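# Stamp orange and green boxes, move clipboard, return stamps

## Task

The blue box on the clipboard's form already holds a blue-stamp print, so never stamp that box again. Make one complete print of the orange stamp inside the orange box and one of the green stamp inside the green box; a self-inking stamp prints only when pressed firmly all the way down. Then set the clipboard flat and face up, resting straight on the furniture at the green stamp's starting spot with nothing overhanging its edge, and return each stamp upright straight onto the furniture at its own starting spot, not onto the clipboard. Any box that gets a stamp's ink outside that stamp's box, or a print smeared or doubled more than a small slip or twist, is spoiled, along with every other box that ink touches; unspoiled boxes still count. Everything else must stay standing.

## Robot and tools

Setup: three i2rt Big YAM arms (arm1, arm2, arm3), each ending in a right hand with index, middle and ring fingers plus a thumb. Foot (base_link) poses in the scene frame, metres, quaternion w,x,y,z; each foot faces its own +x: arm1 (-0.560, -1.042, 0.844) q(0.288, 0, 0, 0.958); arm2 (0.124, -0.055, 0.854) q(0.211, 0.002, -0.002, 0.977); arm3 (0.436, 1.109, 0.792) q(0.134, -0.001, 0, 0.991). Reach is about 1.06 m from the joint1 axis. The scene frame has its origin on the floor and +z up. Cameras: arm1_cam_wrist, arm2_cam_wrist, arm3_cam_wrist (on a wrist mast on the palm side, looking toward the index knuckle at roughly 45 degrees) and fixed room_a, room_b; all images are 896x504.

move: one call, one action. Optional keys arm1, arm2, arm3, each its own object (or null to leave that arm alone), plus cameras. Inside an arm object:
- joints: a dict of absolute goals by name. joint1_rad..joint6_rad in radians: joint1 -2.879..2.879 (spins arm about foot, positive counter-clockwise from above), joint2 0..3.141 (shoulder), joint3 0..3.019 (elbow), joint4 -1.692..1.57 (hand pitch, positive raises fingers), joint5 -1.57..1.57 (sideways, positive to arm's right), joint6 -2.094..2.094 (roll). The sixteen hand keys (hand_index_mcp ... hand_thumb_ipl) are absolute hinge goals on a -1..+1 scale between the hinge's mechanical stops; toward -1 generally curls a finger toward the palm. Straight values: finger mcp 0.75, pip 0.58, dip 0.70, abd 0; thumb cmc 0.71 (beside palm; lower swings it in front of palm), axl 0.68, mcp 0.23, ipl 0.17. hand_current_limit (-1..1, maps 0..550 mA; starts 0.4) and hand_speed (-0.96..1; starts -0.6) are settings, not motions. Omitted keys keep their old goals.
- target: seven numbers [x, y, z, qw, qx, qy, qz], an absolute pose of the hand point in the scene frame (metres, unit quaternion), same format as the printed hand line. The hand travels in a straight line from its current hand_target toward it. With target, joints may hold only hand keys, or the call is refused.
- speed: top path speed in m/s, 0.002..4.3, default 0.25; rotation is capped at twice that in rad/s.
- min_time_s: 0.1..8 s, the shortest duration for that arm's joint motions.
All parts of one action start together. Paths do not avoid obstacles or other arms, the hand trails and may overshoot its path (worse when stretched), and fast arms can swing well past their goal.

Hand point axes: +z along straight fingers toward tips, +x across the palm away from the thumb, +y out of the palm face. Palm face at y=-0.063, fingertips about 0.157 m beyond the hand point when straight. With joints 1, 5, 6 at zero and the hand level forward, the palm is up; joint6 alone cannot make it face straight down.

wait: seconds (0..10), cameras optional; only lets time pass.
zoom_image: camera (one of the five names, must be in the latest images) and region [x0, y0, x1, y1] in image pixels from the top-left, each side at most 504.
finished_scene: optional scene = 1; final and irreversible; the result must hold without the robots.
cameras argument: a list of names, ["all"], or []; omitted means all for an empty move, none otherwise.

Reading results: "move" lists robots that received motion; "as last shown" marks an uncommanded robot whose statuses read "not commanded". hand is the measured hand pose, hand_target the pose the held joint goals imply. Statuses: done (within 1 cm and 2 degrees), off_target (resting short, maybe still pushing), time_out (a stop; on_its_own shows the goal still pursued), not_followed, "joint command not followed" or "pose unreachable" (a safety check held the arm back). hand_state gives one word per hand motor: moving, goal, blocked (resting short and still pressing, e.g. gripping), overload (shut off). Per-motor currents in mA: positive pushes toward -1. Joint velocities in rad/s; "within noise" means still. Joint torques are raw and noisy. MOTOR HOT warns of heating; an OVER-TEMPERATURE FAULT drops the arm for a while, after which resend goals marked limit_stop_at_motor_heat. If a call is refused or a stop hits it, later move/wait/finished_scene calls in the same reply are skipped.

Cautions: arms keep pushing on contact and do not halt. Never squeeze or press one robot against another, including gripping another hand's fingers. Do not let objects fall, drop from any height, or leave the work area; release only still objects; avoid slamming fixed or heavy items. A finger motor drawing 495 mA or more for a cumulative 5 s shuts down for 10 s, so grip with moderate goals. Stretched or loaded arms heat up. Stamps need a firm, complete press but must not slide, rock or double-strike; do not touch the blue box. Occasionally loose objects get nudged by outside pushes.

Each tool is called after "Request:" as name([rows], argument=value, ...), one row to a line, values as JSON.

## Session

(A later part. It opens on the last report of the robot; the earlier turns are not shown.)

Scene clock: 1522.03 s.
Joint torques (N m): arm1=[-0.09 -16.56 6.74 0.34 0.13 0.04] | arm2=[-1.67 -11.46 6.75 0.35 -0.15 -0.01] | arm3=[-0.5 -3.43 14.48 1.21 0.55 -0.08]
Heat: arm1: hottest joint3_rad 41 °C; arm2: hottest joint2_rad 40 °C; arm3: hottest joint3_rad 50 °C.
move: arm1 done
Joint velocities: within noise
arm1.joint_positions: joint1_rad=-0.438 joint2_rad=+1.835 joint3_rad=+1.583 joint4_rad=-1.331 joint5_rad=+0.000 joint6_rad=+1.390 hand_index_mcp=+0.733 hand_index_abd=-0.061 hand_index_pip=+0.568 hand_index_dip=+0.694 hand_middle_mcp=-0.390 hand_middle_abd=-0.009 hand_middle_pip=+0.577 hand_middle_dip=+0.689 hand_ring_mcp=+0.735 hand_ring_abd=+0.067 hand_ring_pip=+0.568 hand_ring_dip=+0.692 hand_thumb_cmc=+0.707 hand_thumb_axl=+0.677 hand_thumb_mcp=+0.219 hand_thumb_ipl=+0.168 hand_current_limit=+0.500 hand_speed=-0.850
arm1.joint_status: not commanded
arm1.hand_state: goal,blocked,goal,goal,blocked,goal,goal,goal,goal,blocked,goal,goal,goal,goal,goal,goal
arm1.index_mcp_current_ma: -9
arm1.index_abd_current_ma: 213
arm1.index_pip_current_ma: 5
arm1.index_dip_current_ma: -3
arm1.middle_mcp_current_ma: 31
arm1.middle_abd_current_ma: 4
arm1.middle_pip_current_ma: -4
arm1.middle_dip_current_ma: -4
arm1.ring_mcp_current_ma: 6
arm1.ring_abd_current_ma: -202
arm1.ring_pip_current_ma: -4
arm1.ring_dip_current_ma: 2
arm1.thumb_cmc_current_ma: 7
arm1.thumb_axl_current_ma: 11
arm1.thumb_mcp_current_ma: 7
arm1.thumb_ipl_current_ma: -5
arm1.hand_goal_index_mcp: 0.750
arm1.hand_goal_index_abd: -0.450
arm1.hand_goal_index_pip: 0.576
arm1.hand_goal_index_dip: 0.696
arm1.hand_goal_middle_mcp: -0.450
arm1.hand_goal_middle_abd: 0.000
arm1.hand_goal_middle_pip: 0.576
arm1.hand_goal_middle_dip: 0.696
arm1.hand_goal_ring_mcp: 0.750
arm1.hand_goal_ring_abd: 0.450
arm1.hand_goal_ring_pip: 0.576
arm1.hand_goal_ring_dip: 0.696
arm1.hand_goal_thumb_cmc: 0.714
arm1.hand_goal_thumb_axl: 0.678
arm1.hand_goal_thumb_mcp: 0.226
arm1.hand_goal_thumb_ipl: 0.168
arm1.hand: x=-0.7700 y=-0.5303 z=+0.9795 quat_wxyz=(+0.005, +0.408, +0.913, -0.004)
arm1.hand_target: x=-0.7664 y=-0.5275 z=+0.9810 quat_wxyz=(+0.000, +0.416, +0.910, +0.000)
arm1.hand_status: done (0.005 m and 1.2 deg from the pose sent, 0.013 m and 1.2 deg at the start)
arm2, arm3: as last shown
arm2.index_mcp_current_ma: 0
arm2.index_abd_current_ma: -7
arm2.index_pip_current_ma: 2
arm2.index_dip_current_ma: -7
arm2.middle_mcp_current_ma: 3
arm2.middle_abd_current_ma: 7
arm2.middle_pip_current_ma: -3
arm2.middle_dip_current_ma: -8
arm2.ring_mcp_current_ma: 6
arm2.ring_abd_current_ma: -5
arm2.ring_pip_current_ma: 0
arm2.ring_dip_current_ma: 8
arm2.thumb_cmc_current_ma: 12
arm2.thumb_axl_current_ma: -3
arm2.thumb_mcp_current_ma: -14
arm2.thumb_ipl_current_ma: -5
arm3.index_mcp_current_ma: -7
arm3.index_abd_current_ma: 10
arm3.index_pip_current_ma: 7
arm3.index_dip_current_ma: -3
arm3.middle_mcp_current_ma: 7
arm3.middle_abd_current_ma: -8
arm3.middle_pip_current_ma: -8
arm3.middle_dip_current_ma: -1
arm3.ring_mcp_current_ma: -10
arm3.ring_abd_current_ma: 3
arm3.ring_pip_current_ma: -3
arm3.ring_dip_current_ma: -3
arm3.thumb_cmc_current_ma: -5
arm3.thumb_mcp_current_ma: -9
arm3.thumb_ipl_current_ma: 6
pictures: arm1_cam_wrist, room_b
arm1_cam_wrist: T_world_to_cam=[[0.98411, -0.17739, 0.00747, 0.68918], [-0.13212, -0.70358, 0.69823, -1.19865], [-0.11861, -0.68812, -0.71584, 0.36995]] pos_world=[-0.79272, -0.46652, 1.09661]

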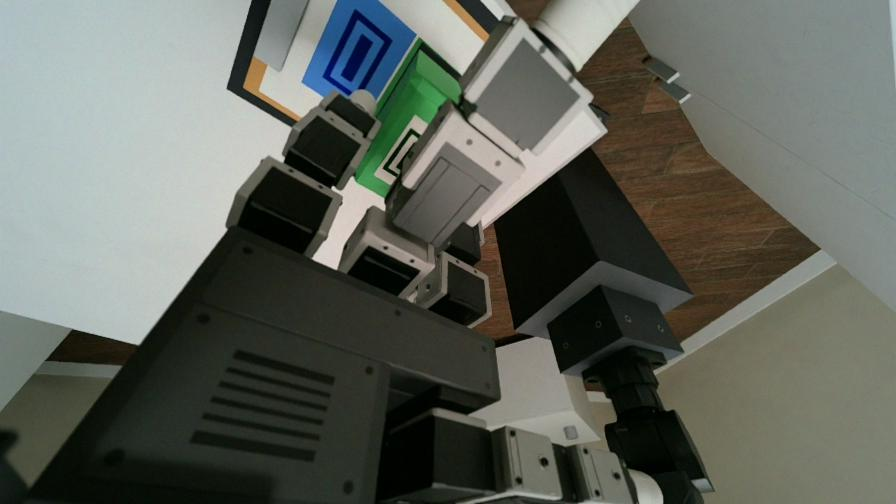

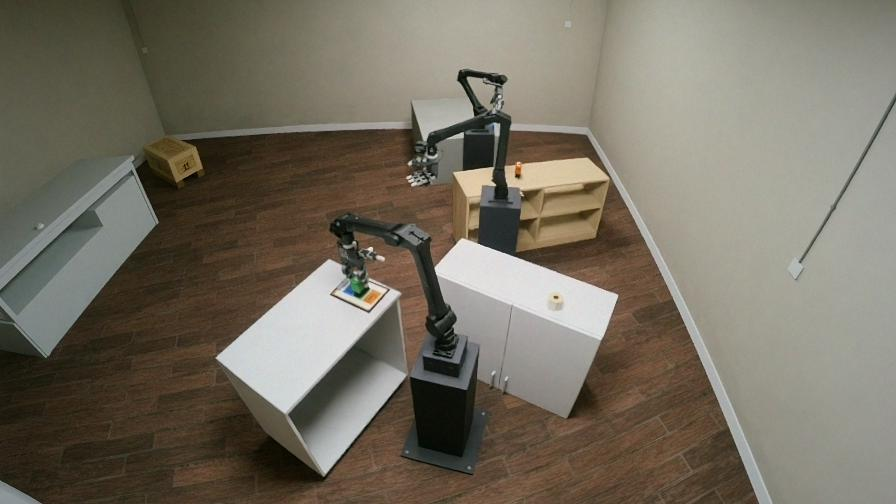

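Request:
move(arm1={"target":[-0.7668,-0.5277,0.971,0,0.4155,0.9096,0],"speed":0.03}, cameras=["room_b","arm1_cam_wrist"])

Request:
zoom_image(camera="arm1_cam_wrist", region=[340, 0, 480, 120])

Request:
zoom_image(camera="room_b", region=[320, 255, 400, 325])

Scene clock: 1526.43 s.
Joint torques (N m): arm1=[0.09 -16.09 6.22 0.68 0.13 0.03] | arm2=[-1.67 -11.69 6.74 0.38 -0.15 -0.02] | arm3=[-0.79 -2.08 14.13 1.32 0.48 -0.04]
Heat: arm1: hottest joint3_rad 41 °C; arm2: hottest joint2_rad 40 °C; arm3: hottest joint3_rad 50 °C.
move: arm1 done
Joint velocities: within noise
arm1.joint_positions: joint1_rad=-0.438 joint2_rad=+1.835 joint3_rad=+1.573 joint4_rad=-1.315 joint5_rad=+0.000 joint6_rad=+1.391 hand_index_mcp=+0.735 hand_index_abd=-0.061 hand_index_pip=+0.569 hand_index_dip=+0.690 hand_middle_mcp=-0.390 hand_middle_abd=-0.009 hand_middle_pip=+0.577 hand_middle_dip=+0.689 hand_ring_mcp=+0.738 hand_ring_abd=+0.068 hand_ring_pip=+0.569 hand_ring_dip=+0.690 hand_thumb_cmc=+0.707 hand_thumb_axl=+0.677 hand_thumb_mcp=+0.219 hand_thumb_ipl=+0.168 hand_current_limit=+0.500 hand_speed=-0.850
arm1.joint_status: not commanded
arm1.hand_state: goal,blocked,goal,goal,blocked,goal,goal,goal,goal,blocked,goal,goal,goal,goal,goal,goal
arm1.index_mcp_current_ma: -2
arm1.index_abd_current_ma: 205
arm1.index_pip_current_ma: 4
arm1.index_dip_current_ma: -5
arm1.middle_mcp_current_ma: 29
arm1.middle_abd_current_ma: 5
arm1.middle_pip_current_ma: -1
arm1.middle_dip_current_ma: 1
arm1.ring_mcp_current_ma: 3
arm1.ring_abd_current_ma: -204
arm1.ring_pip_current_ma: -7
arm1.ring_dip_current_ma: 11
arm1.thumb_cmc_current_ma: 13
arm1.thumb_axl_current_ma: 3
arm1.thumb_mcp_current_ma: 9
arm1.thumb_ipl_current_ma: -4
arm1.hand_goal_index_mcp: 0.750
arm1.hand_goal_index_abd: -0.450
arm1.hand_goal_index_pip: 0.576
arm1.hand_goal_index_dip: 0.696
arm1.hand_goal_middle_mcp: -0.450
arm1.hand_goal_middle_abd: 0.000
arm1.hand_goal_middle_pip: 0.576
arm1.hand_goal_middle_dip: 0.696
arm1.hand_goal_ring_mcp: 0.750
arm1.hand_goal_ring_abd: 0.450
arm1.hand_goal_ring_pip: 0.576
arm1.hand_goal_ring_dip: 0.696
arm1.hand_goal_thumb_cmc: 0.714
arm1.hand_goal_thumb_axl: 0.678
arm1.hand_goal_thumb_mcp: 0.226
arm1.hand_goal_thumb_ipl: 0.168
arm1.hand: x=-0.7703 y=-0.5299 z=+0.9757 quat_wxyz=(+0.002, +0.408, +0.913, -0.002)
arm1.hand_target: x=-0.7668 y=-0.5277 z=+0.9711 quat_wxyz=(+0.000, +0.415, +0.910, +0.000)
arm1.hand_status: done (0.006 m and 1.0 deg from the pose sent, 0.009 m and 1.2 deg at the start)
arm2, arm3: as last shown
arm2.index_mcp_current_ma: 5
arm2.index_abd_current_ma: -1
arm2.index_pip_current_ma: 5
arm2.index_dip_current_ma: -8
arm2.middle_mcp_current_ma: 10
arm2.middle_abd_current_ma: 4
arm2.middle_pip_current_ma: 5
arm2.middle_dip_current_ma: 2
arm2.ring_mcp_current_ma: 17
arm2.ring_abd_current_ma: -7
arm2.ring_pip_current_ma: -7
arm2.ring_dip_current_ma: 14
arm2.thumb_cmc_current_ma: 11
arm2.thumb_axl_current_ma: -1
arm2.thumb_mcp_current_ma: -6
arm3.index_mcp_current_ma: -6
arm3.index_dip_current_ma: -1
arm3.middle_mcp_current_ma: 10
arm3.middle_abd_current_ma: -11
arm3.middle_pip_current_ma: -11
arm3.middle_dip_current_ma: 0
arm3.ring_mcp_current_ma: -9
arm3.ring_abd_current_ma: 6
arm3.ring_pip_current_ma: -12
arm3.ring_dip_current_ma: -4
arm3.thumb_cmc_current_ma: 3
arm3.thumb_axl_current_ma: 6
arm3.thumb_mcp_current_ma: -8
arm3.thumb_ipl_current_ma: 11
pictures: arm1_cam_wrist, room_b
arm1_cam_wrist: T_world_to_cam=[[0.984, -0.17816, 0.0034, 0.69298], [-0.13042, -0.70709, 0.69499, -1.19319], [-0.12142, -0.68431, -0.71901, 0.37049]] pos_world=[-0.79253, -0.4667, 1.09329]

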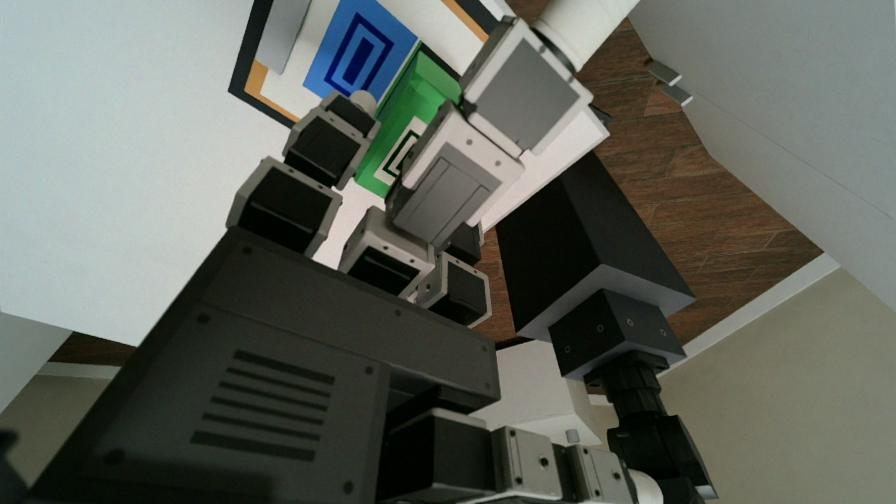

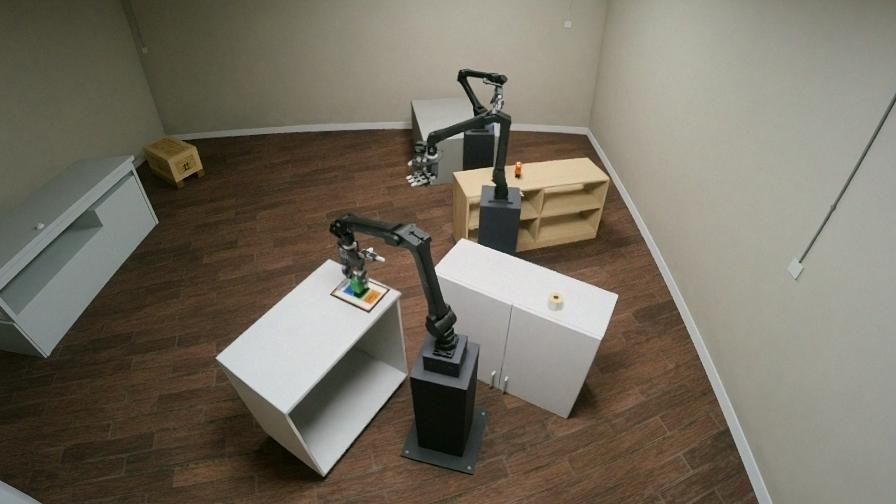

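Scaled by 3.600 from the camera's image (finer frame: 1280x720).

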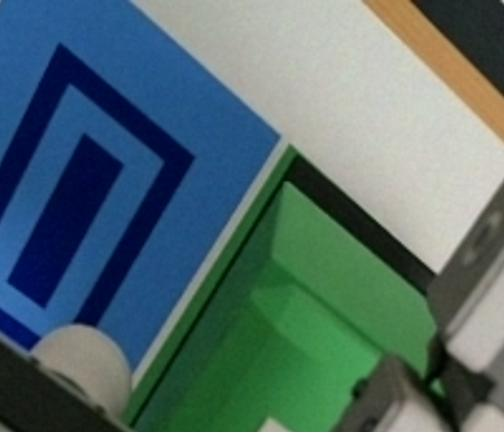

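Scaled by 6.300 from the camera's image (finer frame: 1280x720).

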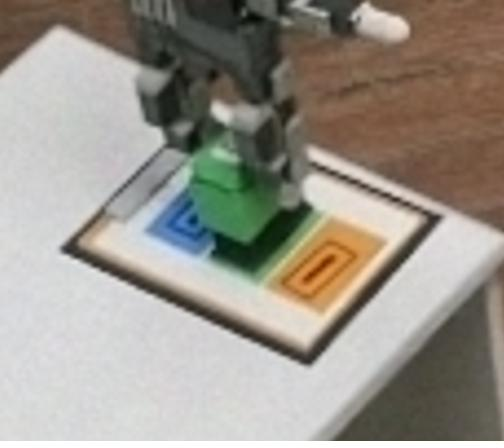

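Request:
move(arm1={"joints":{"hand_index_abd":0.15,"hand_ring_abd":-0.15}}, cameras=["room_b","arm1_cam_wrist"])

Request:
zoom_image(camera="arm1_cam_wrist", region=[340, 0, 480, 120])

Request:
zoom_image(camera="room_b", region=[320, 255, 400, 325])

Scene clock: 1530.90 s.
Joint torques (N m): arm1=[-0.03 -16.09 6.23 0.42 0.13 0.03] | arm2=[-1.61 -11.46 6.74 0.38 -0.15 -0.01] | arm3=[-0.97 -3.19 14.32 1.29 0.46 -0.06]
Heat: arm1: hottest joint3_rad 41 °C; arm2: hottest joint2_rad 40 °C; arm3: hottest joint3_rad 50 °C.
move: arm1 done
Joint velocities: within noise
arm1.joint_positions: joint1_rad=-0.438 joint2_rad=+1.835 joint3_rad=+1.573 joint4_rad=-1.308 joint5_rad=+0.000 joint6_rad=+1.391 hand_index_mcp=+0.736 hand_index_abd=+0.130 hand_index_pip=+0.569 hand_index_dip=+0.690 hand_middle_mcp=-0.390 hand_middle_abd=-0.009 hand_middle_pip=+0.577 hand_middle_dip=+0.689 hand_ring_mcp=+0.738 hand_ring_abd=-0.137 hand_ring_pip=+0.569 hand_ring_dip=+0.690 hand_thumb_cmc=+0.707 hand_thumb_axl=+0.677 hand_thumb_mcp=+0.219 hand_thumb_ipl=+0.168 hand_current_limit=+0.500 hand_speed=-0.850
arm1.joint_status: all done
arm1.hand_state: goal,goal,goal,goal,blocked,goal,goal,goal,goal,goal,goal,goal,goal,goal,goal,goal
arm1.index_mcp_current_ma: -7
arm1.index_abd_current_ma: -8
arm1.index_pip_current_ma: 1
arm1.index_dip_current_ma: -2
arm1.middle_mcp_current_ma: 38
arm1.middle_abd_current_ma: 0
arm1.middle_pip_current_ma: 3
arm1.middle_dip_current_ma: -4
arm1.ring_mcp_current_ma: -2
arm1.ring_abd_current_ma: -2
arm1.ring_pip_current_ma: -5
arm1.ring_dip_current_ma: 3
arm1.thumb_cmc_current_ma: 9
arm1.thumb_axl_current_ma: 11
arm1.thumb_mcp_current_ma: -4
arm1.thumb_ipl_current_ma: -5
arm1.hand_goal_index_mcp: 0.750
arm1.hand_goal_index_abd: 0.150
arm1.hand_goal_index_pip: 0.576
arm1.hand_goal_index_dip: 0.696
arm1.hand_goal_middle_mcp: -0.450
arm1.hand_goal_middle_abd: 0.000
arm1.hand_goal_middle_pip: 0.576
arm1.hand_goal_middle_dip: 0.696
arm1.hand_goal_ring_mcp: 0.750
arm1.hand_goal_ring_abd: -0.150
arm1.hand_goal_ring_pip: 0.576
arm1.hand_goal_ring_dip: 0.696
arm1.hand_goal_thumb_cmc: 0.714
arm1.hand_goal_thumb_axl: 0.678
arm1.hand_goal_thumb_mcp: 0.226
arm1.hand_goal_thumb_ipl: 0.168
arm1.hand: x=-0.7712 y=-0.5284 z=+0.9757 quat_wxyz=(-0.001, +0.408, +0.913, +0.000)
arm1.hand_target: x=-0.7667 y=-0.5278 z=+0.9711 quat_wxyz=(+0.000, +0.416, +0.910, +0.000)
arm1.hand_status: not commanded
arm2, arm3: as last shown
arm2.index_mcp_current_ma: -8
arm2.index_abd_current_ma: -5
arm2.index_pip_current_ma: 6
arm2.index_dip_current_ma: -16
arm2.middle_mcp_current_ma: 6
arm2.middle_abd_current_ma: 8
arm2.middle_pip_current_ma: 3
arm2.middle_dip_current_ma: 1
arm2.ring_mcp_current_ma: 19
arm2.ring_abd_current_ma: -8
arm2.ring_pip_current_ma: -10
arm2.ring_dip_current_ma: 17
arm2.thumb_cmc_current_ma: 13
arm2.thumb_axl_current_ma: 2
arm2.thumb_mcp_current_ma: -3
arm3.index_mcp_current_ma: -7
arm3.index_abd_current_ma: 7
arm3.index_pip_current_ma: 6
arm3.index_dip_current_ma: 1
arm3.middle_mcp_current_ma: 8
arm3.middle_abd_current_ma: -8
arm3.middle_pip_current_ma: -12
arm3.middle_dip_current_ma: 1
arm3.ring_mcp_current_ma: -7
arm3.ring_abd_current_ma: 4
arm3.ring_pip_current_ma: -5
arm3.thumb_cmc_current_ma: 0
arm3.thumb_mcp_current_ma: -5
arm3.thumb_ipl_current_ma: 13
pictures: arm1_cam_wrist, room_b
arm1_cam_wrist: T_world_to_cam=[[0.98392, -0.17861, -0.0014, 0.6985], [-0.12815, -0.71132, 0.69108, -1.18882], [-0.12443, -0.67979, -0.72277, 0.3751]] pos_world=[-0.79294, -0.46589, 1.09366]

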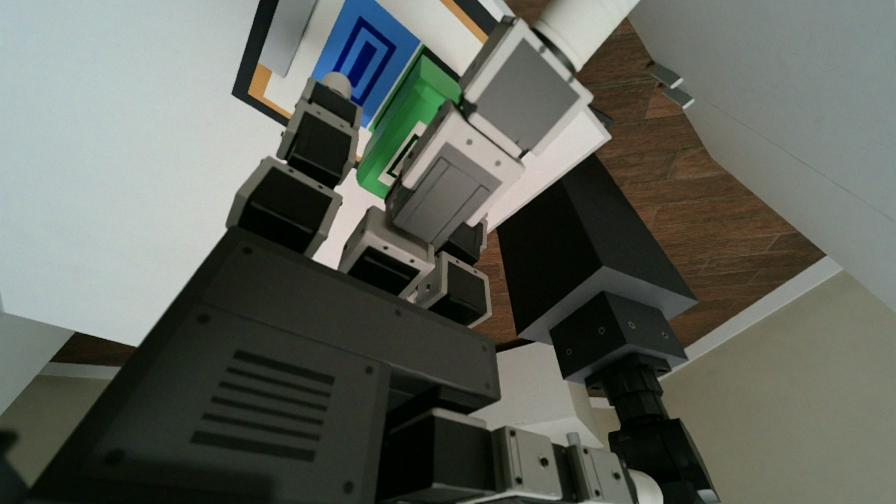

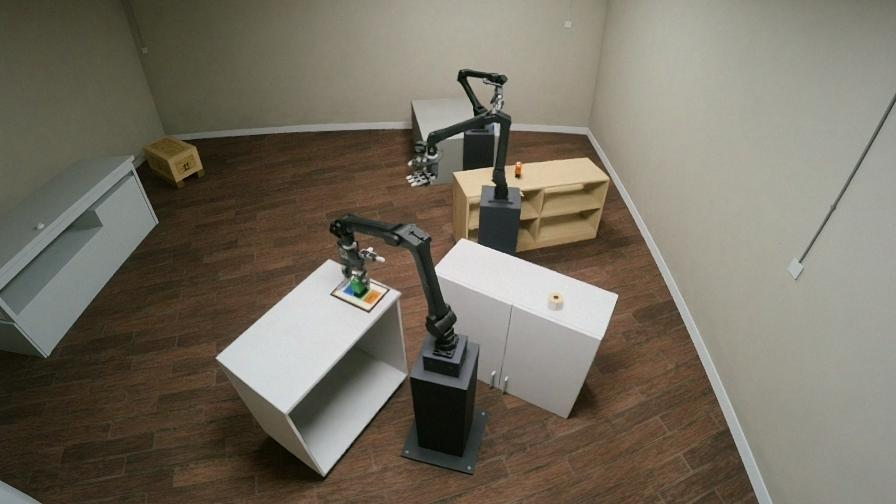

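Scaled by 3.600 from the camera's image (finer frame: 1280x720).

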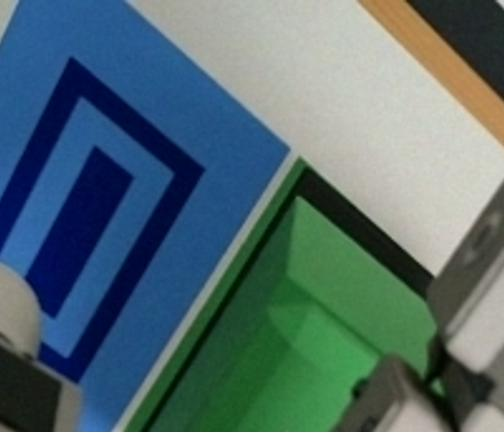

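Scaled by 6.300 from the camera's image (finer frame: 1280x720).

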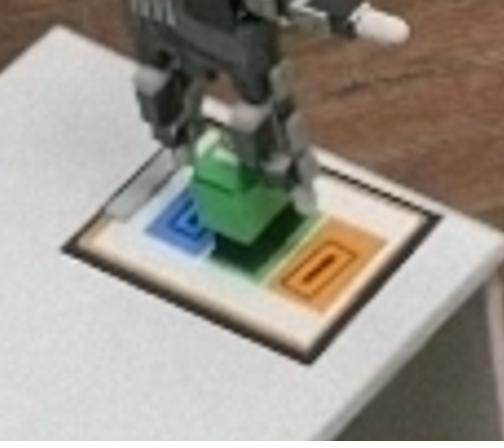

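Request:
move(arm1={"joints":{"hand_index_abd":0.28,"hand_ring_abd":-0.28}})

Request:
move(arm1={"target":[-0.7712,-0.5290,1.110,0,0.4155,0.9096,0],"speed":0.08}, cameras=["room_b","arm1_cam_wrist"])

Request:
zoom_image(camera="arm1_cam_wrist", region=[300, 0, 500, 170])

Request:
zoom_image(camera="room_b", region=[320, 255, 400, 325])

Scene clock: 1535.20 s.
Joint torques (N m): arm1=[-0.09 -16.09 6.27 0.39 0.13 0.04] | arm2=[-1.55 -11.63 6.71 0.38 -0.15 -0.02] | arm3=[-0.67 -3.43 14.34 1.31 0.55 -0.07]
Heat: arm1: hottest joint3_rad 41 °C; arm2: hottest joint2_rad 40 °C; arm3: hottest joint3_rad 50 °C.
move: arm1 off_target
Joint velocities: within noise
arm1.joint_positions: joint1_rad=-0.438 joint2_rad=+1.835 joint3_rad=+1.573 joint4_rad=-1.308 joint5_rad=+0.000 joint6_rad=+1.391 hand_index_mcp=+0.736 hand_index_abd=+0.255 hand_index_pip=+0.569 hand_index_dip=+0.690 hand_middle_mcp=-0.390 hand_middle_abd=-0.009 hand_middle_pip=+0.577 hand_middle_dip=+0.689 hand_ring_mcp=+0.738 hand_ring_abd=-0.262 hand_ring_pip=+0.569 hand_ring_dip=+0.690 hand_thumb_cmc=+0.707 hand_thumb_axl=+0.677 hand_thumb_mcp=+0.219 hand_thumb_ipl=+0.168 hand_current_limit=+0.500 hand_speed=-0.850
arm1.joint_status: hand_index_abd off_target (ended at +0.255, target +0.280); the others done
arm1.hand_state: goal,blocked,goal,goal,blocked,goal,goal,goal,goal,goal,goal,goal,goal,goal,goal,goal
arm1.index_mcp_current_ma: -6
arm1.index_abd_current_ma: -1
arm1.index_pip_current_ma: 4
arm1.index_dip_current_ma: -5
arm1.middle_mcp_current_ma: 31
arm1.middle_abd_current_ma: 3
arm1.middle_pip_current_ma: 0
arm1.middle_dip_current_ma: 1
arm1.ring_mcp_current_ma: -5
arm1.ring_abd_current_ma: 1
arm1.ring_pip_current_ma: -8
arm1.ring_dip_current_ma: 3
arm1.thumb_cmc_current_ma: 4
arm1.thumb_axl_current_ma: 5
arm1.thumb_mcp_current_ma: 1
arm1.thumb_ipl_current_ma: -11
arm1.hand_goal_index_mcp: 0.750
arm1.hand_goal_index_abd: 0.280
arm1.hand_goal_index_pip: 0.576
arm1.hand_goal_index_dip: 0.696
arm1.hand_goal_middle_mcp: -0.450
arm1.hand_goal_middle_abd: 0.000
arm1.hand_goal_middle_pip: 0.576
arm1.hand_goal_middle_dip: 0.696
arm1.hand_goal_ring_mcp: 0.750
arm1.hand_goal_ring_abd: -0.280
arm1.hand_goal_ring_pip: 0.576
arm1.hand_goal_ring_dip: 0.696
arm1.hand_goal_thumb_cmc: 0.714
arm1.hand_goal_thumb_axl: 0.678
arm1.hand_goal_thumb_mcp: 0.226
arm1.hand_goal_thumb_ipl: 0.168
arm1.hand: x=-0.7712 y=-0.5284 z=+0.9757 quat_wxyz=(-0.001, +0.408, +0.913, +0.000)
arm1.hand_target: x=-0.7667 y=-0.5278 z=+0.9711 quat_wxyz=(+0.000, +0.416, +0.910, +0.000)
arm1.hand_status: not commanded
arm2.joint_positions: joint1_rad=+0.005 joint2_rad=+1.505 joint3_rad=+1.100 joint4_rad=-1.099 joint5_rad=-0.046 joint6_rad=-0.525 hand_index_mcp=-0.281 hand_index_abd=+0.005 hand_index_pip=+0.593 hand_index_dip=+0.701 hand_middle_mcp=-0.281 hand_middle_abd=+0.009 hand_middle_pip=+0.590 hand_middle_dip=+0.691 hand_ring_mcp=-0.281 hand_ring_abd=+0.005 hand_ring_pip=+0.593 hand_ring_dip=+0.704 hand_thumb_cmc=-0.564 hand_thumb_axl=+0.681 hand_thumb_mcp=+0.494 hand_thumb_ipl=-0.482 hand_current_limit=+0.550 hand_speed=-0.800
arm2.joint_status: not commanded
arm2.hand_state: goal,goal,goal,goal,goal,goal,goal,goal,goal,goal,goal,goal,goal,goal,goal,goal
arm2.index_mcp_current_ma: -1
arm2.index_abd_current_ma: -2
arm2.index_pip_current_ma: 11
arm2.index_dip_current_ma: -11
arm2.middle_mcp_current_ma: 7
arm2.middle_abd_current_ma: 4
arm2.middle_pip_current_ma: 7
arm2.middle_dip_current_ma: -4
arm2.ring_mcp_current_ma: 9
arm2.ring_abd_current_ma: -7
arm2.ring_pip_current_ma: -4
arm2.ring_dip_current_ma: 14
arm2.thumb_cmc_current_ma: 11
arm2.thumb_axl_current_ma: -8
arm2.thumb_mcp_current_ma: -10
arm2.thumb_ipl_current_ma: -6
arm2.hand_goal_index_mcp: -0.300
arm2.hand_goal_index_abd: 0.000
arm2.hand_goal_index_pip: 0.576
arm2.hand_goal_index_dip: 0.696
arm2.hand_goal_middle_mcp: -0.300
arm2.hand_goal_middle_abd: 0.000
arm2.hand_goal_middle_pip: 0.576
arm2.hand_goal_middle_dip: 0.696
arm2.hand_goal_ring_mcp: -0.300
arm2.hand_goal_ring_abd: 0.000
arm2.hand_goal_ring_pip: 0.576
arm2.hand_goal_ring_dip: 0.696
arm2.hand_goal_thumb_cmc: -0.570
arm2.hand_goal_thumb_axl: 0.678
arm2.hand_goal_thumb_mcp: 0.500
arm2.hand_goal_thumb_ipl: -0.480
arm2.hand: x=-0.3596 y=+0.1269 z=+0.9785 quat_wxyz=(-0.031, -0.743, +0.668, +0.027)
arm2.hand_target: x=-0.3563 y=+0.1280 z=+0.9819 quat_wxyz=(-0.030, -0.744, +0.667, +0.027)
arm2.hand_status: not commanded
arm3.joint_positions: joint1_rad=+2.143 joint2_rad=+0.730 joint3_rad=+0.874 joint4_rad=-0.866 joint5_rad=+0.592 joint6_rad=+1.703 hand_index_mcp=+0.754 hand_index_abd=+0.002 hand_index_pip=+0.577 hand_index_dip=+0.696 hand_middle_mcp=+0.754 hand_middle_abd=+0.003 hand_middle_pip=+0.577 hand_middle_dip=+0.696 hand_ring_mcp=+0.774 hand_ring_abd=+0.022 hand_ring_pip=+0.591 hand_ring_dip=+0.702 hand_thumb_cmc=+0.714 hand_thumb_axl=+0.677 hand_thumb_mcp=+0.226 hand_thumb_ipl=+0.168 hand_current_limit=+0.400 hand_speed=-0.600
arm3.joint_status: not commanded
arm3.hand_state: goal,goal,goal,goal,goal,goal,goal,goal,blocked,blocked,goal,goal,goal,goal,goal,goal
arm3.index_mcp_current_ma: -3
arm3.index_abd_current_ma: 5
arm3.index_pip_current_ma: 6
arm3.index_dip_current_ma: -2
arm3.middle_mcp_current_ma: 6
arm3.middle_abd_current_ma: -9
arm3.middle_pip_current_ma: -10
arm3.middle_dip_current_ma: 0
arm3.ring_mcp_current_ma: -8
arm3.ring_abd_current_ma: 2
arm3.ring_pip_current_ma: -14
arm3.ring_dip_current_ma: -3
arm3.thumb_cmc_current_ma: 0
arm3.thumb_axl_current_ma: 5
arm3.thumb_mcp_current_ma: -7
arm3.thumb_ipl_current_ma: 7
arm3.hand_goal_index_mcp: 0.754
arm3.hand_goal_index_abd: 0.000
arm3.hand_goal_index_pip: 0.576
arm3.hand_goal_index_dip: 0.696
arm3.hand_goal_middle_mcp: 0.754
arm3.hand_goal_middle_abd: 0.000
arm3.hand_goal_middle_pip: 0.576
arm3.hand_goal_middle_dip: 0.696
arm3.hand_goal_ring_mcp: 0.754
arm3.hand_goal_ring_abd: 0.000
arm3.hand_goal_ring_pip: 0.576
arm3.hand_goal_ring_dip: 0.696
arm3.hand_goal_thumb_cmc: 0.714
arm3.hand_goal_thumb_axl: 0.678
arm3.hand_goal_thumb_mcp: 0.226
arm3.hand_goal_thumb_ipl: 0.168
arm3.hand: x=+0.3588 y=+0.8021 z=+1.1410 quat_wxyz=(-0.435, -0.589, +0.654, -0.190)
arm3.hand_target: x=+0.3569 y=+0.8011 z=+1.1598 quat_wxyz=(-0.441, -0.576, +0.658, -0.202)
arm3.hand_status: not commanded
pictures: none

Scene clock: 1537.67 s.
Joint torques (N m): arm1=[0.56 -17.9 11.12 -0.46 0.12 0.05] | arm2=[-1.44 -11.46 6.76 0.36 -0.14 -0.01] | arm3=[-1.14 -2.9 14.22 1.29 0.56 -0.03]
Heat: arm1: hottest joint3_rad 41 °C; arm2: hottest joint2_rad 40 °C; arm3: hottest joint3_rad 50 °C.
move: arm1 off_target
Joint velocities: within noise
arm1.joint_positions: joint1_rad=-0.438 joint2_rad=+1.819 joint3_rad=+1.818 joint4_rad=-1.639 joint5_rad=+0.000 joint6_rad=+1.398 hand_index_mcp=+0.736 hand_index_abd=+0.255 hand_index_pip=+0.569 hand_index_dip=+0.690 hand_middle_mcp=-0.390 hand_middle_abd=-0.009 hand_middle_pip=+0.577 hand_middle_dip=+0.689 hand_ring_mcp=+0.738 hand_ring_abd=-0.263 hand_ring_pip=+0.569 hand_ring_dip=+0.690 hand_thumb_cmc=+0.707 hand_thumb_axl=+0.677 hand_thumb_mcp=+0.219 hand_thumb_ipl=+0.168 hand_current_limit=+0.500 hand_speed=-0.850
arm1.joint_status: not commanded
arm1.hand_state: goal,blocked,goal,goal,blocked,goal,goal,goal,goal,goal,goal,goal,goal,goal,goal,goal
arm1.index_mcp_current_ma: -2
arm1.index_abd_current_ma: 2
arm1.index_pip_current_ma: 5
arm1.index_dip_current_ma: -5
arm1.middle_mcp_current_ma: 33
arm1.middle_abd_current_ma: 2
arm1.middle_pip_current_ma: 2
arm1.middle_dip_current_ma: -2
arm1.ring_mcp_current_ma: 2
arm1.ring_abd_current_ma: 6
arm1.ring_pip_current_ma: -8
arm1.ring_dip_current_ma: -2
arm1.thumb_cmc_current_ma: 11
arm1.thumb_axl_current_ma: 6
arm1.thumb_mcp_current_ma: 10
arm1.thumb_ipl_current_ma: 6
arm1.hand_goal_index_mcp: 0.750
arm1.hand_goal_index_abd: 0.280
arm1.hand_goal_index_pip: 0.576
arm1.hand_goal_index_dip: 0.696
arm1.hand_goal_middle_mcp: -0.450
arm1.hand_goal_middle_abd: 0.000
arm1.hand_goal_middle_pip: 0.576
arm1.hand_goal_middle_dip: 0.696
arm1.hand_goal_ring_mcp: 0.750
arm1.hand_goal_ring_abd: -0.280
arm1.hand_goal_ring_pip: 0.576
arm1.hand_goal_ring_dip: 0.696
arm1.hand_goal_thumb_cmc: 0.714
arm1.hand_goal_thumb_axl: 0.678
arm1.hand_goal_thumb_mcp: 0.226
arm1.hand_goal_thumb_ipl: 0.168
arm1.hand: x=-0.7656 y=-0.5375 z=+1.0783 quat_wxyz=(+0.028, +0.411, +0.911, -0.020)
arm1.hand_target: x=-0.7703 y=-0.5304 z=+1.1099 quat_wxyz=(+0.000, +0.415, +0.910, +0.000)
arm1.hand_status: off_target (0.033 m and 4.0 deg from the pose sent, 0.134 m and 0.9 deg at the start)
arm2, arm3: as last shown
arm2.index_mcp_current_ma: -5
arm2.index_abd_current_ma: 2
arm2.index_pip_current_ma: 10
arm2.index_dip_current_ma: -12
arm2.middle_mcp_current_ma: 4
arm2.middle_abd_current_ma: 6
arm2.middle_pip_current_ma: 3
arm2.middle_dip_current_ma: -1
arm2.ring_mcp_current_ma: 7
arm2.ring_abd_current_ma: -12
arm2.ring_dip_current_ma: 9
arm2.thumb_axl_current_ma: -5
arm2.thumb_mcp_current_ma: -8
arm2.thumb_ipl_current_ma: -3
arm3.index_mcp_current_ma: -4
arm3.index_abd_current_ma: 9
arm3.index_pip_current_ma: 13
arm3.index_dip_current_ma: -1
arm3.middle_mcp_current_ma: 7
arm3.middle_abd_current_ma: -10
arm3.middle_pip_current_ma: -13
arm3.middle_dip_current_ma: 1
arm3.ring_mcp_current_ma: -5
arm3.ring_abd_current_ma: 5
arm3.ring_pip_current_ma: -11
arm3.thumb_cmc_current_ma: 4
arm3.thumb_axl_current_ma: 6
pictures: arm1_cam_wrist, room_b
arm1_cam_wrist: T_world_to_cam=[[0.9818, -0.18434, 0.04571, 0.63604], [-0.15926, -0.66797, 0.72695, -1.30473], [-0.10348, -0.72099, -0.68517, 0.39712]] pos_world=[-0.79117, -0.46795, 1.19149]

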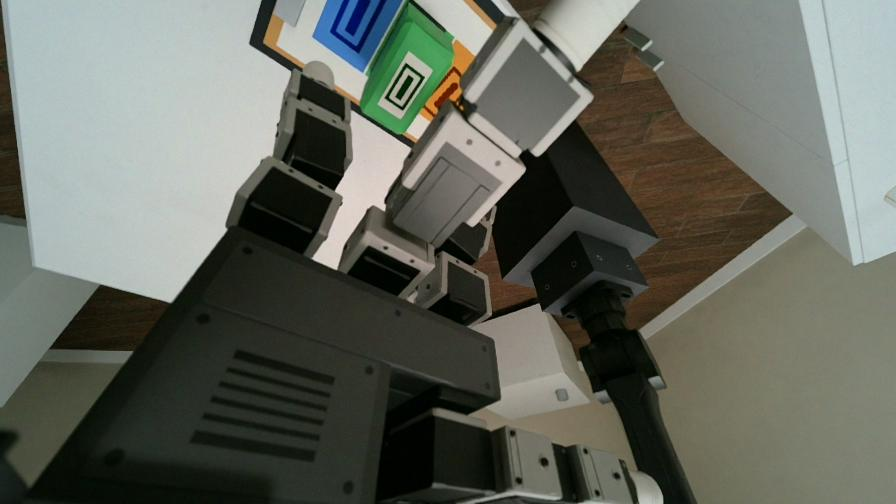

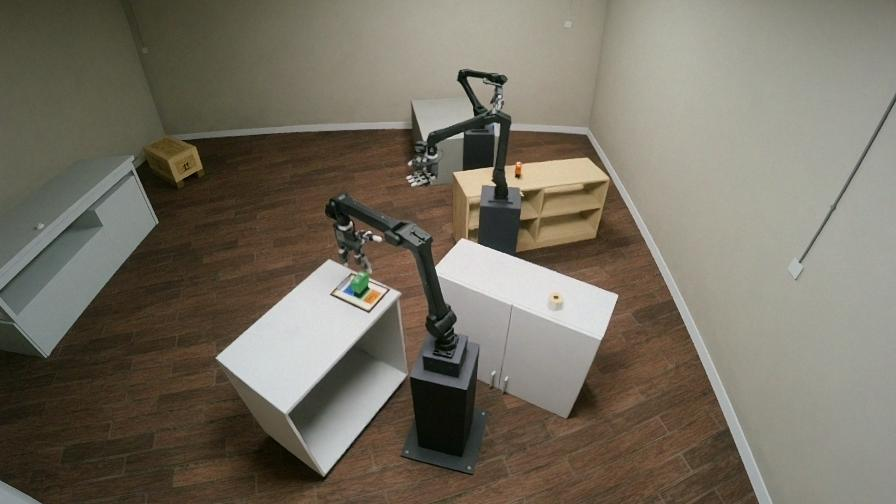

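Scaled by 2.520 from the camera's image (finer frame: 1280x720).

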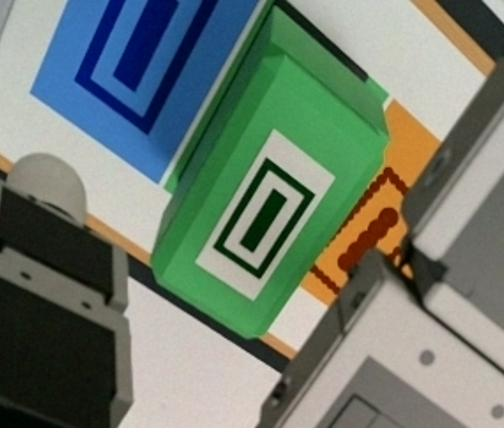

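Scaled by 6.300 from the camera's image (finer frame: 1280x720).

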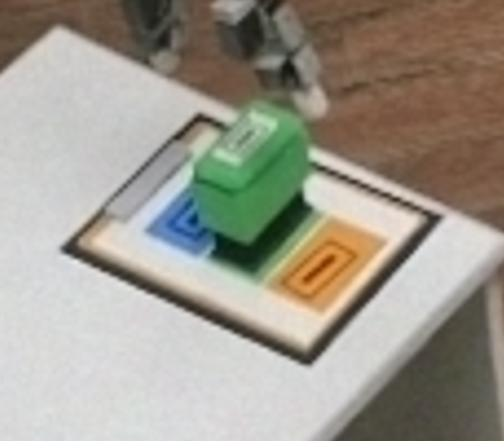

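Request:
move(arm1={"target":[-0.8898,-0.5071,1.130,0,-0.3567,0.9342,0],"speed":0.12,"joints":{"hand_index_abd":0,"hand_ring_abd":0,"hand_ring_mcp":0.98,"hand_speed":-0.6}})

Request:
move(arm1={"joints":{"hand_middle_mcp":0.75}}, cameras=["room_b","arm1_cam_wrist"])

Request:
zoom_image(camera="room_b", region=[300, 200, 420, 320])

Scene clock: 1551.80 s.
Joint torques (N m): arm1=[0.03 -15.62 11.14 -0.23 -0.01 -0.15] | arm2=[-1.55 -11.4 6.76 0.35 -0.15 -0.02] | arm3=[-0.73 -2.61 14.12 1.24 0.53 -0.01]
Heat: arm1: hottest joint3_rad 41 °C; arm2: hottest joint2_rad 40 °C; arm3: hottest joint3_rad 50 °C.
move: arm1 off_target
Joint velocities: within noise
arm1.joint_positions: joint1_rad=-0.411 joint2_rad=+1.759 joint3_rad=+1.819 joint4_rad=-1.677 joint5_rad=+0.001 joint6_rad=-0.152 hand_index_mcp=+0.736 hand_index_abd=+0.002 hand_index_pip=+0.569 hand_index_dip=+0.690 hand_middle_mcp=-0.390 hand_middle_abd=-0.009 hand_middle_pip=+0.577 hand_middle_dip=+0.689 hand_ring_mcp=+0.958 hand_ring_abd=-0.004 hand_ring_pip=+0.568 hand_ring_dip=+0.690 hand_thumb_cmc=+0.707 hand_thumb_axl=+0.677 hand_thumb_mcp=+0.219 hand_thumb_ipl=+0.168 hand_current_limit=+0.500 hand_speed=-0.600
arm1.joint_status: hand_ring_mcp off_target (ended at +0.958, target +0.980); the others done
arm1.hand_state: goal,goal,goal,goal,blocked,goal,goal,goal,blocked,goal,goal,goal,goal,goal,goal,goal
arm1.index_mcp_current_ma: -7
arm1.index_abd_current_ma: 7
arm1.index_pip_current_ma: 5
arm1.index_dip_current_ma: 3
arm1.middle_mcp_current_ma: 30
arm1.middle_abd_current_ma: 4
arm1.middle_pip_current_ma: 2
arm1.middle_dip_current_ma: -10
arm1.ring_mcp_current_ma: -7
arm1.ring_abd_current_ma: 5
arm1.ring_pip_current_ma: -5
arm1.ring_dip_current_ma: 8
arm1.thumb_cmc_current_ma: 10
arm1.thumb_axl_current_ma: -2
arm1.thumb_mcp_current_ma: -1
arm1.thumb_ipl_current_ma: -8
arm1.hand_goal_index_mcp: 0.750
arm1.hand_goal_index_abd: 0.000
arm1.hand_goal_index_pip: 0.576
arm1.hand_goal_index_dip: 0.696
arm1.hand_goal_middle_mcp: -0.450
arm1.hand_goal_middle_abd: 0.000
arm1.hand_goal_middle_pip: 0.576
arm1.hand_goal_middle_dip: 0.696
arm1.hand_goal_ring_mcp: 0.980
arm1.hand_goal_ring_abd: 0.000
arm1.hand_goal_ring_pip: 0.576
arm1.hand_goal_ring_dip: 0.696
arm1.hand_goal_thumb_cmc: 0.714
arm1.hand_goal_thumb_axl: 0.678
arm1.hand_goal_thumb_mcp: 0.226
arm1.hand_goal_thumb_ipl: 0.168
arm1.hand: x=-0.8870 y=-0.5194 z=+1.1052 quat_wxyz=(+0.005, -0.356, +0.934, -0.023)
arm1.hand_target: x=-0.8892 y=-0.5082 z=+1.1299 quat_wxyz=(+0.000, -0.357, +0.934, +0.001)
arm1.hand_status: off_target (0.028 m and 2.7 deg from the pose sent, 0.138 m and 90.5 deg at the start)
arm2, arm3: as last shown
arm2.index_mcp_current_ma: 4
arm2.index_abd_current_ma: -2
arm2.index_pip_current_ma: 2
arm2.index_dip_current_ma: -16
arm2.middle_mcp_current_ma: 8
arm2.middle_abd_current_ma: 8
arm2.middle_pip_current_ma: 8
arm2.middle_dip_current_ma: 0
arm2.ring_mcp_current_ma: 16
arm2.ring_dip_current_ma: 12
arm2.thumb_cmc_current_ma: 7
arm2.thumb_axl_current_ma: -6
arm2.thumb_mcp_current_ma: -9
arm2.thumb_ipl_current_ma: -11
arm3.index_mcp_current_ma: -7
arm3.index_abd_current_ma: 4
arm3.index_pip_current_ma: 9
arm3.index_dip_current_ma: 3
arm3.middle_mcp_current_ma: 8
arm3.middle_abd_current_ma: -9
arm3.middle_pip_current_ma: -12
arm3.middle_dip_current_ma: 0
arm3.ring_mcp_current_ma: -7
arm3.ring_abd_current_ma: 9
arm3.ring_dip_current_ma: -4
arm3.thumb_cmc_current_ma: -3
arm3.thumb_axl_current_ma: 7
arm3.thumb_mcp_current_ma: -10
arm3.thumb_ipl_current_ma: 11
pictures: none

Scene clock: 1553.20 s.
Joint torques (N m): arm1=[-0.03 -15.56 11.11 -0.32 0 -0.15] | arm2=[-1.61 -11.52 6.69 0.38 -0.14 -0.01] | arm3=[-0.26 -2.67 14.12 1.16 0.52 -0.05]
Heat: arm1: hottest joint3_rad 41 °C; arm2: hottest joint2_rad 40 °C; arm3: hottest joint3_rad 50 °C.
move: arm1 done
Joint velocities: within noise
arm1.joint_positions: joint1_rad=-0.411 joint2_rad=+1.759 joint3_rad=+1.819 joint4_rad=-1.677 joint5_rad=+0.001 joint6_rad=-0.152 hand_index_mcp=+0.735 hand_index_abd=+0.002 hand_index_pip=+0.569 hand_index_dip=+0.690 hand_middle_mcp=+0.742 hand_middle_abd=-0.009 hand_middle_pip=+0.565 hand_middle_dip=+0.689 hand_ring_mcp=+0.958 hand_ring_abd=-0.004 hand_ring_pip=+0.568 hand_ring_dip=+0.690 hand_thumb_cmc=+0.707 hand_thumb_axl=+0.677 hand_thumb_mcp=+0.219 hand_thumb_ipl=+0.168 hand_current_limit=+0.500 hand_speed=-0.600
arm1.joint_status: all done
arm1.hand_state: goal,goal,goal,goal,goal,goal,goal,goal,blocked,goal,goal,goal,goal,goal,goal,goal
arm1.index_mcp_current_ma: -5
arm1.index_abd_current_ma: 8
arm1.index_pip_current_ma: 8
arm1.index_dip_current_ma: -8
arm1.middle_mcp_current_ma: 1
arm1.middle_abd_current_ma: 8
arm1.middle_pip_current_ma: 0
arm1.middle_dip_current_ma: -6
arm1.ring_mcp_current_ma: 1
arm1.ring_abd_current_ma: 3
arm1.ring_pip_current_ma: -11
arm1.ring_dip_current_ma: 8
arm1.thumb_cmc_current_ma: 13
arm1.thumb_axl_current_ma: 11
arm1.thumb_mcp_current_ma: 6
arm1.thumb_ipl_current_ma: -4
arm1.hand_goal_index_mcp: 0.750
arm1.hand_goal_index_abd: 0.000
arm1.hand_goal_index_pip: 0.576
arm1.hand_goal_index_dip: 0.696
arm1.hand_goal_middle_mcp: 0.750
arm1.hand_goal_middle_abd: 0.000
arm1.hand_goal_middle_pip: 0.576
arm1.hand_goal_middle_dip: 0.696
arm1.hand_goal_ring_mcp: 0.980
arm1.hand_goal_ring_abd: 0.000
arm1.hand_goal_ring_pip: 0.576
arm1.hand_goal_ring_dip: 0.696
arm1.hand_goal_thumb_cmc: 0.714
arm1.hand_goal_thumb_axl: 0.678
arm1.hand_goal_thumb_mcp: 0.226
arm1.hand_goal_thumb_ipl: 0.168
arm1.hand: x=-0.8870 y=-0.5195 z=+1.1052 quat_wxyz=(+0.005, -0.356, +0.934, -0.023)
arm1.hand_target: x=-0.8893 y=-0.5082 z=+1.1299 quat_wxyz=(+0.000, -0.357, +0.934, +0.001)
arm1.hand_status: not commanded
arm2, arm3: as last shown
arm2.index_mcp_current_ma: -5
arm2.index_abd_current_ma: -4
arm2.index_pip_current_ma: 7
arm2.index_dip_current_ma: -3
arm2.middle_mcp_current_ma: 10
arm2.middle_abd_current_ma: 5
arm2.middle_pip_current_ma: 6
arm2.middle_dip_current_ma: 6
arm2.ring_mcp_current_ma: 15
arm2.ring_abd_current_ma: -13
arm2.ring_pip_current_ma: 3
arm2.ring_dip_current_ma: 8
arm2.thumb_cmc_current_ma: 5
arm2.thumb_axl_current_ma: -1
arm2.thumb_mcp_current_ma: -4
arm2.thumb_ipl_current_ma: -8
arm3.index_mcp_current_ma: -6
arm3.index_abd_current_ma: 8
arm3.index_dip_current_ma: -1
arm3.middle_mcp_current_ma: 5
arm3.middle_abd_current_ma: -11
arm3.middle_pip_current_ma: -5
arm3.middle_dip_current_ma: 2
arm3.ring_mcp_current_ma: -3
arm3.ring_abd_current_ma: 3
arm3.ring_dip_current_ma: -1
arm3.thumb_cmc_current_ma: -2
arm3.thumb_axl_current_ma: 2
arm3.thumb_ipl_current_ma: 10
pictures: arm1_cam_wrist, room_b
arm1_cam_wrist: T_world_to_cam=[[0.18, 0.9831, -0.0333, 0.73994], [0.69285, -0.10268, 0.71374, -0.26741], [0.69825, -0.15154, -0.69962, 1.43891]] pos_world=[-0.95264, -0.53684, 1.2222]

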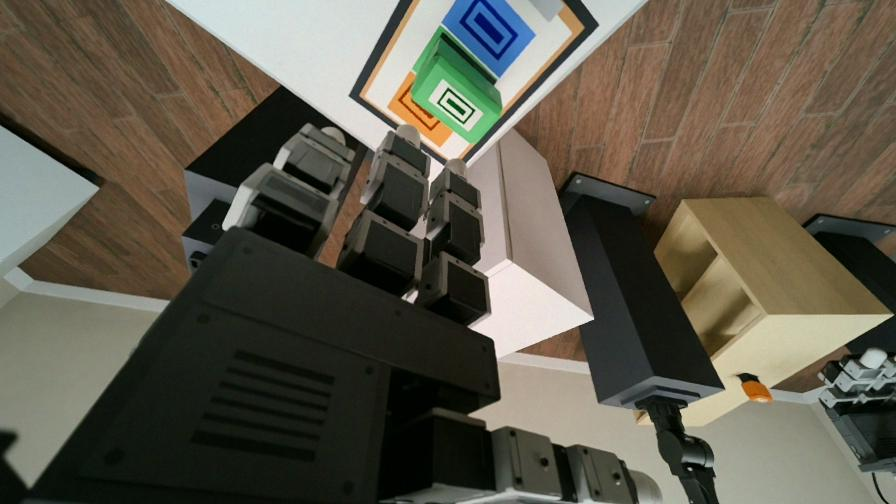

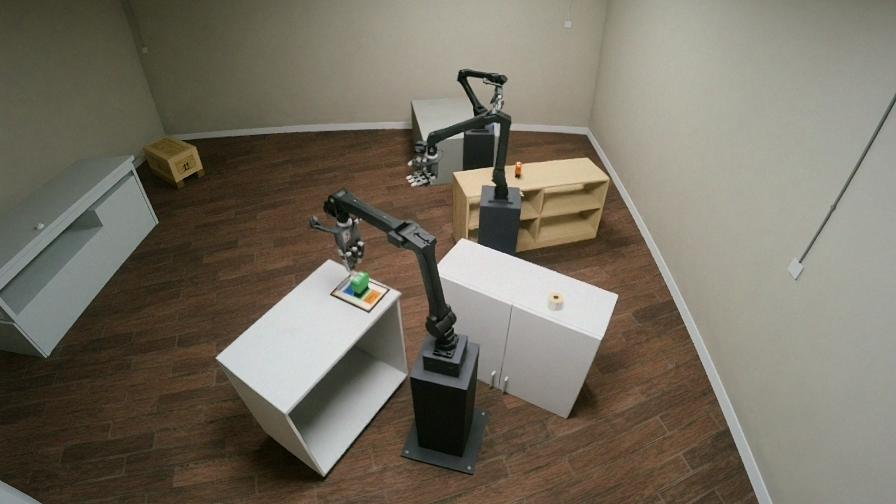

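Scaled by 4.200 from the camera's image (finer frame: 1280x720).

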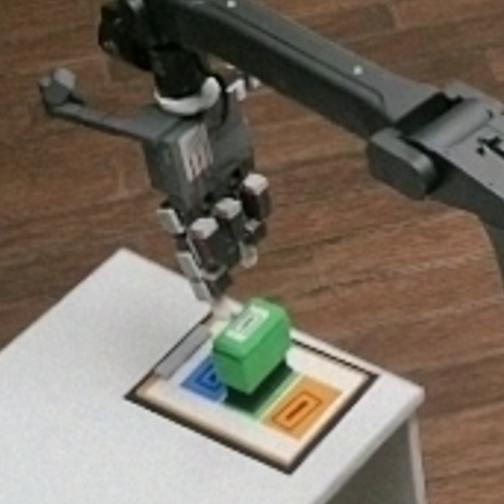

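Request:
zoom_image(camera="arm1_cam_wrist", region=[340, 0, 620, 180])

Scaled by 1.800 from the camera's image (finer frame: 1280x720).

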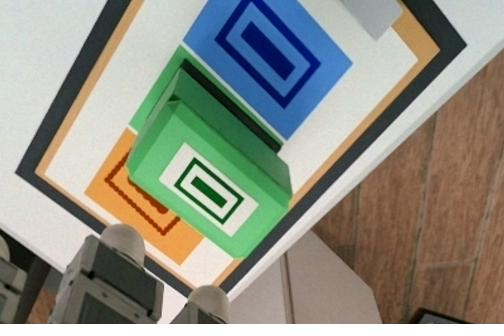

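Request:
move(arm1={"target":[-0.8853,-0.5056,1.040,0,-0.3567,0.9342,0],"speed":0.08}, cameras=["room_b","arm1_cam_wrist"])

Request:
zoom_image(camera="arm1_cam_wrist", region=[340, 0, 620, 200])

Request:
zoom_image(camera="room_b", region=[300, 220, 420, 320])

Scene clock: 1562.97 s.
Joint torques (N m): arm1=[-0.03 -15.44 6.71 0.51 -0.02 -0.16] | arm2=[-1.55 -11.52 6.72 0.4 -0.13 -0.02] | arm3=[-0.5 -3.25 14.32 1.39 0.5 0]
Heat: arm1: hottest joint3_rad 41 °C; arm2: hottest joint2_rad 40 °C; arm3: hottest joint3_rad 50 °C.
move: arm1 done
Joint velocities: within noise
arm1.joint_positions: joint1_rad=-0.420 joint2_rad=+1.759 joint3_rad=+1.648 joint4_rad=-1.461 joint5_rad=+0.001 joint6_rad=-0.161 hand_index_mcp=+0.735 hand_index_abd=+0.002 hand_index_pip=+0.569 hand_index_dip=+0.690 hand_middle_mcp=+0.742 hand_middle_abd=-0.009 hand_middle_pip=+0.565 hand_middle_dip=+0.689 hand_ring_mcp=+0.958 hand_ring_abd=-0.004 hand_ring_pip=+0.568 hand_ring_dip=+0.690 hand_thumb_cmc=+0.707 hand_thumb_axl=+0.677 hand_thumb_mcp=+0.219 hand_thumb_ipl=+0.168 hand_current_limit=+0.500 hand_speed=-0.600
arm1.joint_status: not commanded
arm1.hand_state: goal,goal,goal,goal,goal,goal,goal,goal,blocked,goal,goal,goal,goal,goal,goal,goal
arm1.index_mcp_current_ma: -11
arm1.index_abd_current_ma: 12
arm1.index_pip_current_ma: 0
arm1.index_dip_current_ma: -5
arm1.middle_mcp_current_ma: 9
arm1.middle_abd_current_ma: 7
arm1.middle_pip_current_ma: -4
arm1.middle_dip_current_ma: -3
arm1.ring_mcp_current_ma: 1
arm1.ring_abd_current_ma: 0
arm1.ring_pip_current_ma: -1
arm1.ring_dip_current_ma: 5
arm1.thumb_cmc_current_ma: 10
arm1.thumb_axl_current_ma: 9
arm1.thumb_mcp_current_ma: 9
arm1.thumb_ipl_current_ma: 0
arm1.hand_goal_index_mcp: 0.750
arm1.hand_goal_index_abd: 0.000
arm1.hand_goal_index_pip: 0.576
arm1.hand_goal_index_dip: 0.696
arm1.hand_goal_middle_mcp: 0.750
arm1.hand_goal_middle_abd: 0.000
arm1.hand_goal_middle_pip: 0.576
arm1.hand_goal_middle_dip: 0.696
arm1.hand_goal_ring_mcp: 0.980
arm1.hand_goal_ring_abd: 0.000
arm1.hand_goal_ring_pip: 0.576
arm1.hand_goal_ring_dip: 0.696
arm1.hand_goal_thumb_cmc: 0.714
arm1.hand_goal_thumb_axl: 0.678
arm1.hand_goal_thumb_mcp: 0.226
arm1.hand_goal_thumb_ipl: 0.168
arm1.hand: x=-0.8881 y=-0.5088 z=+1.0436 quat_wxyz=(+0.000, -0.356, +0.935, -0.001)
arm1.hand_target: x=-0.8853 y=-0.5056 z=+1.0400 quat_wxyz=(+0.000, -0.357, +0.934, +0.000)
arm1.hand_status: done (0.006 m and 0.1 deg from the pose sent, 0.067 m and 2.7 deg at the start)
arm2, arm3: as last shown
arm2.index_mcp_current_ma: -4
arm2.index_abd_current_ma: -16
arm2.index_pip_current_ma: 13
arm2.index_dip_current_ma: -9
arm2.middle_mcp_current_ma: 11
arm2.middle_abd_current_ma: 2
arm2.middle_pip_current_ma: 7
arm2.middle_dip_current_ma: -5
arm2.ring_abd_current_ma: -4
arm2.ring_pip_current_ma: -4
arm2.ring_dip_current_ma: 12
arm2.thumb_cmc_current_ma: 9
arm2.thumb_axl_current_ma: -7
arm2.thumb_mcp_current_ma: -9
arm2.thumb_ipl_current_ma: -11
arm3.index_mcp_current_ma: -2
arm3.index_abd_current_ma: 11
arm3.index_dip_current_ma: 0
arm3.middle_mcp_current_ma: 7
arm3.middle_abd_current_ma: -12
arm3.middle_pip_current_ma: -6
arm3.middle_dip_current_ma: 1
arm3.ring_mcp_current_ma: -7
arm3.ring_pip_current_ma: -10
arm3.ring_dip_current_ma: -3
arm3.thumb_cmc_current_ma: 0
arm3.thumb_mcp_current_ma: -9
arm3.thumb_ipl_current_ma: 11
pictures: arm1_cam_wrist, room_b
arm1_cam_wrist: T_world_to_cam=[[0.18039, 0.98359, -0.00064, 0.69399], [0.70997, -0.12976, 0.69217, -0.19779], [0.68074, -0.12531, -0.72173, 1.41912]] pos_world=[-0.95081, -0.53044, 1.16157]

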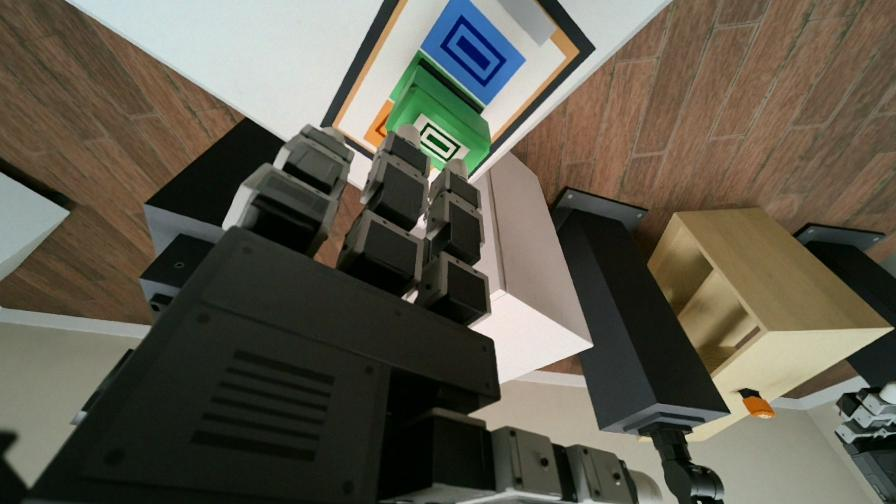

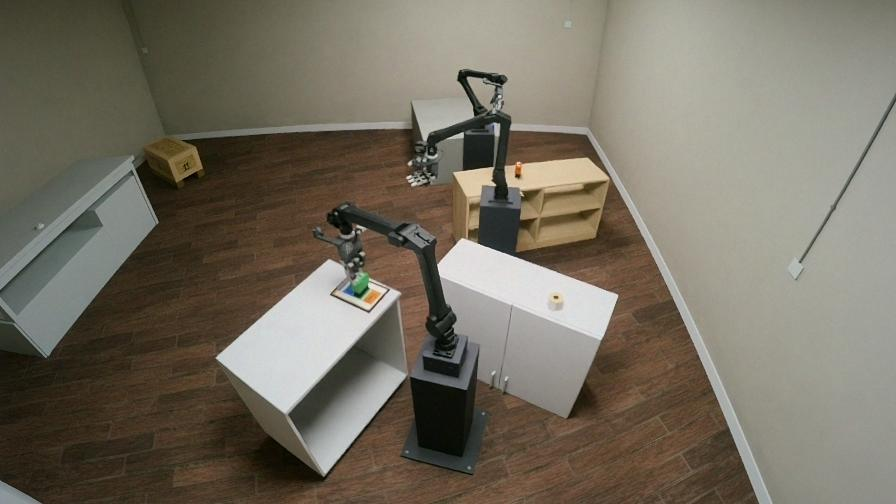

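Scaled by 1.800 from the camera's image (finer frame: 1280x720).

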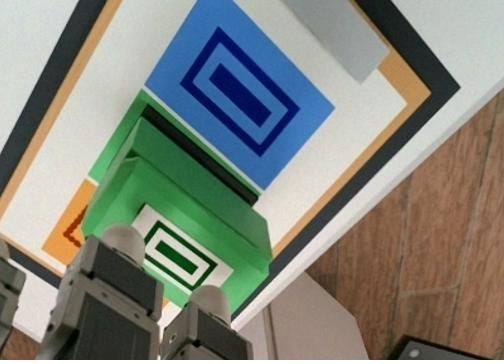

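Scaled by 4.200 from the camera's image (finer frame: 1280x720).

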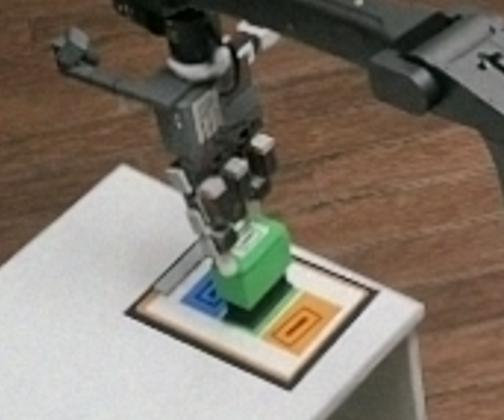

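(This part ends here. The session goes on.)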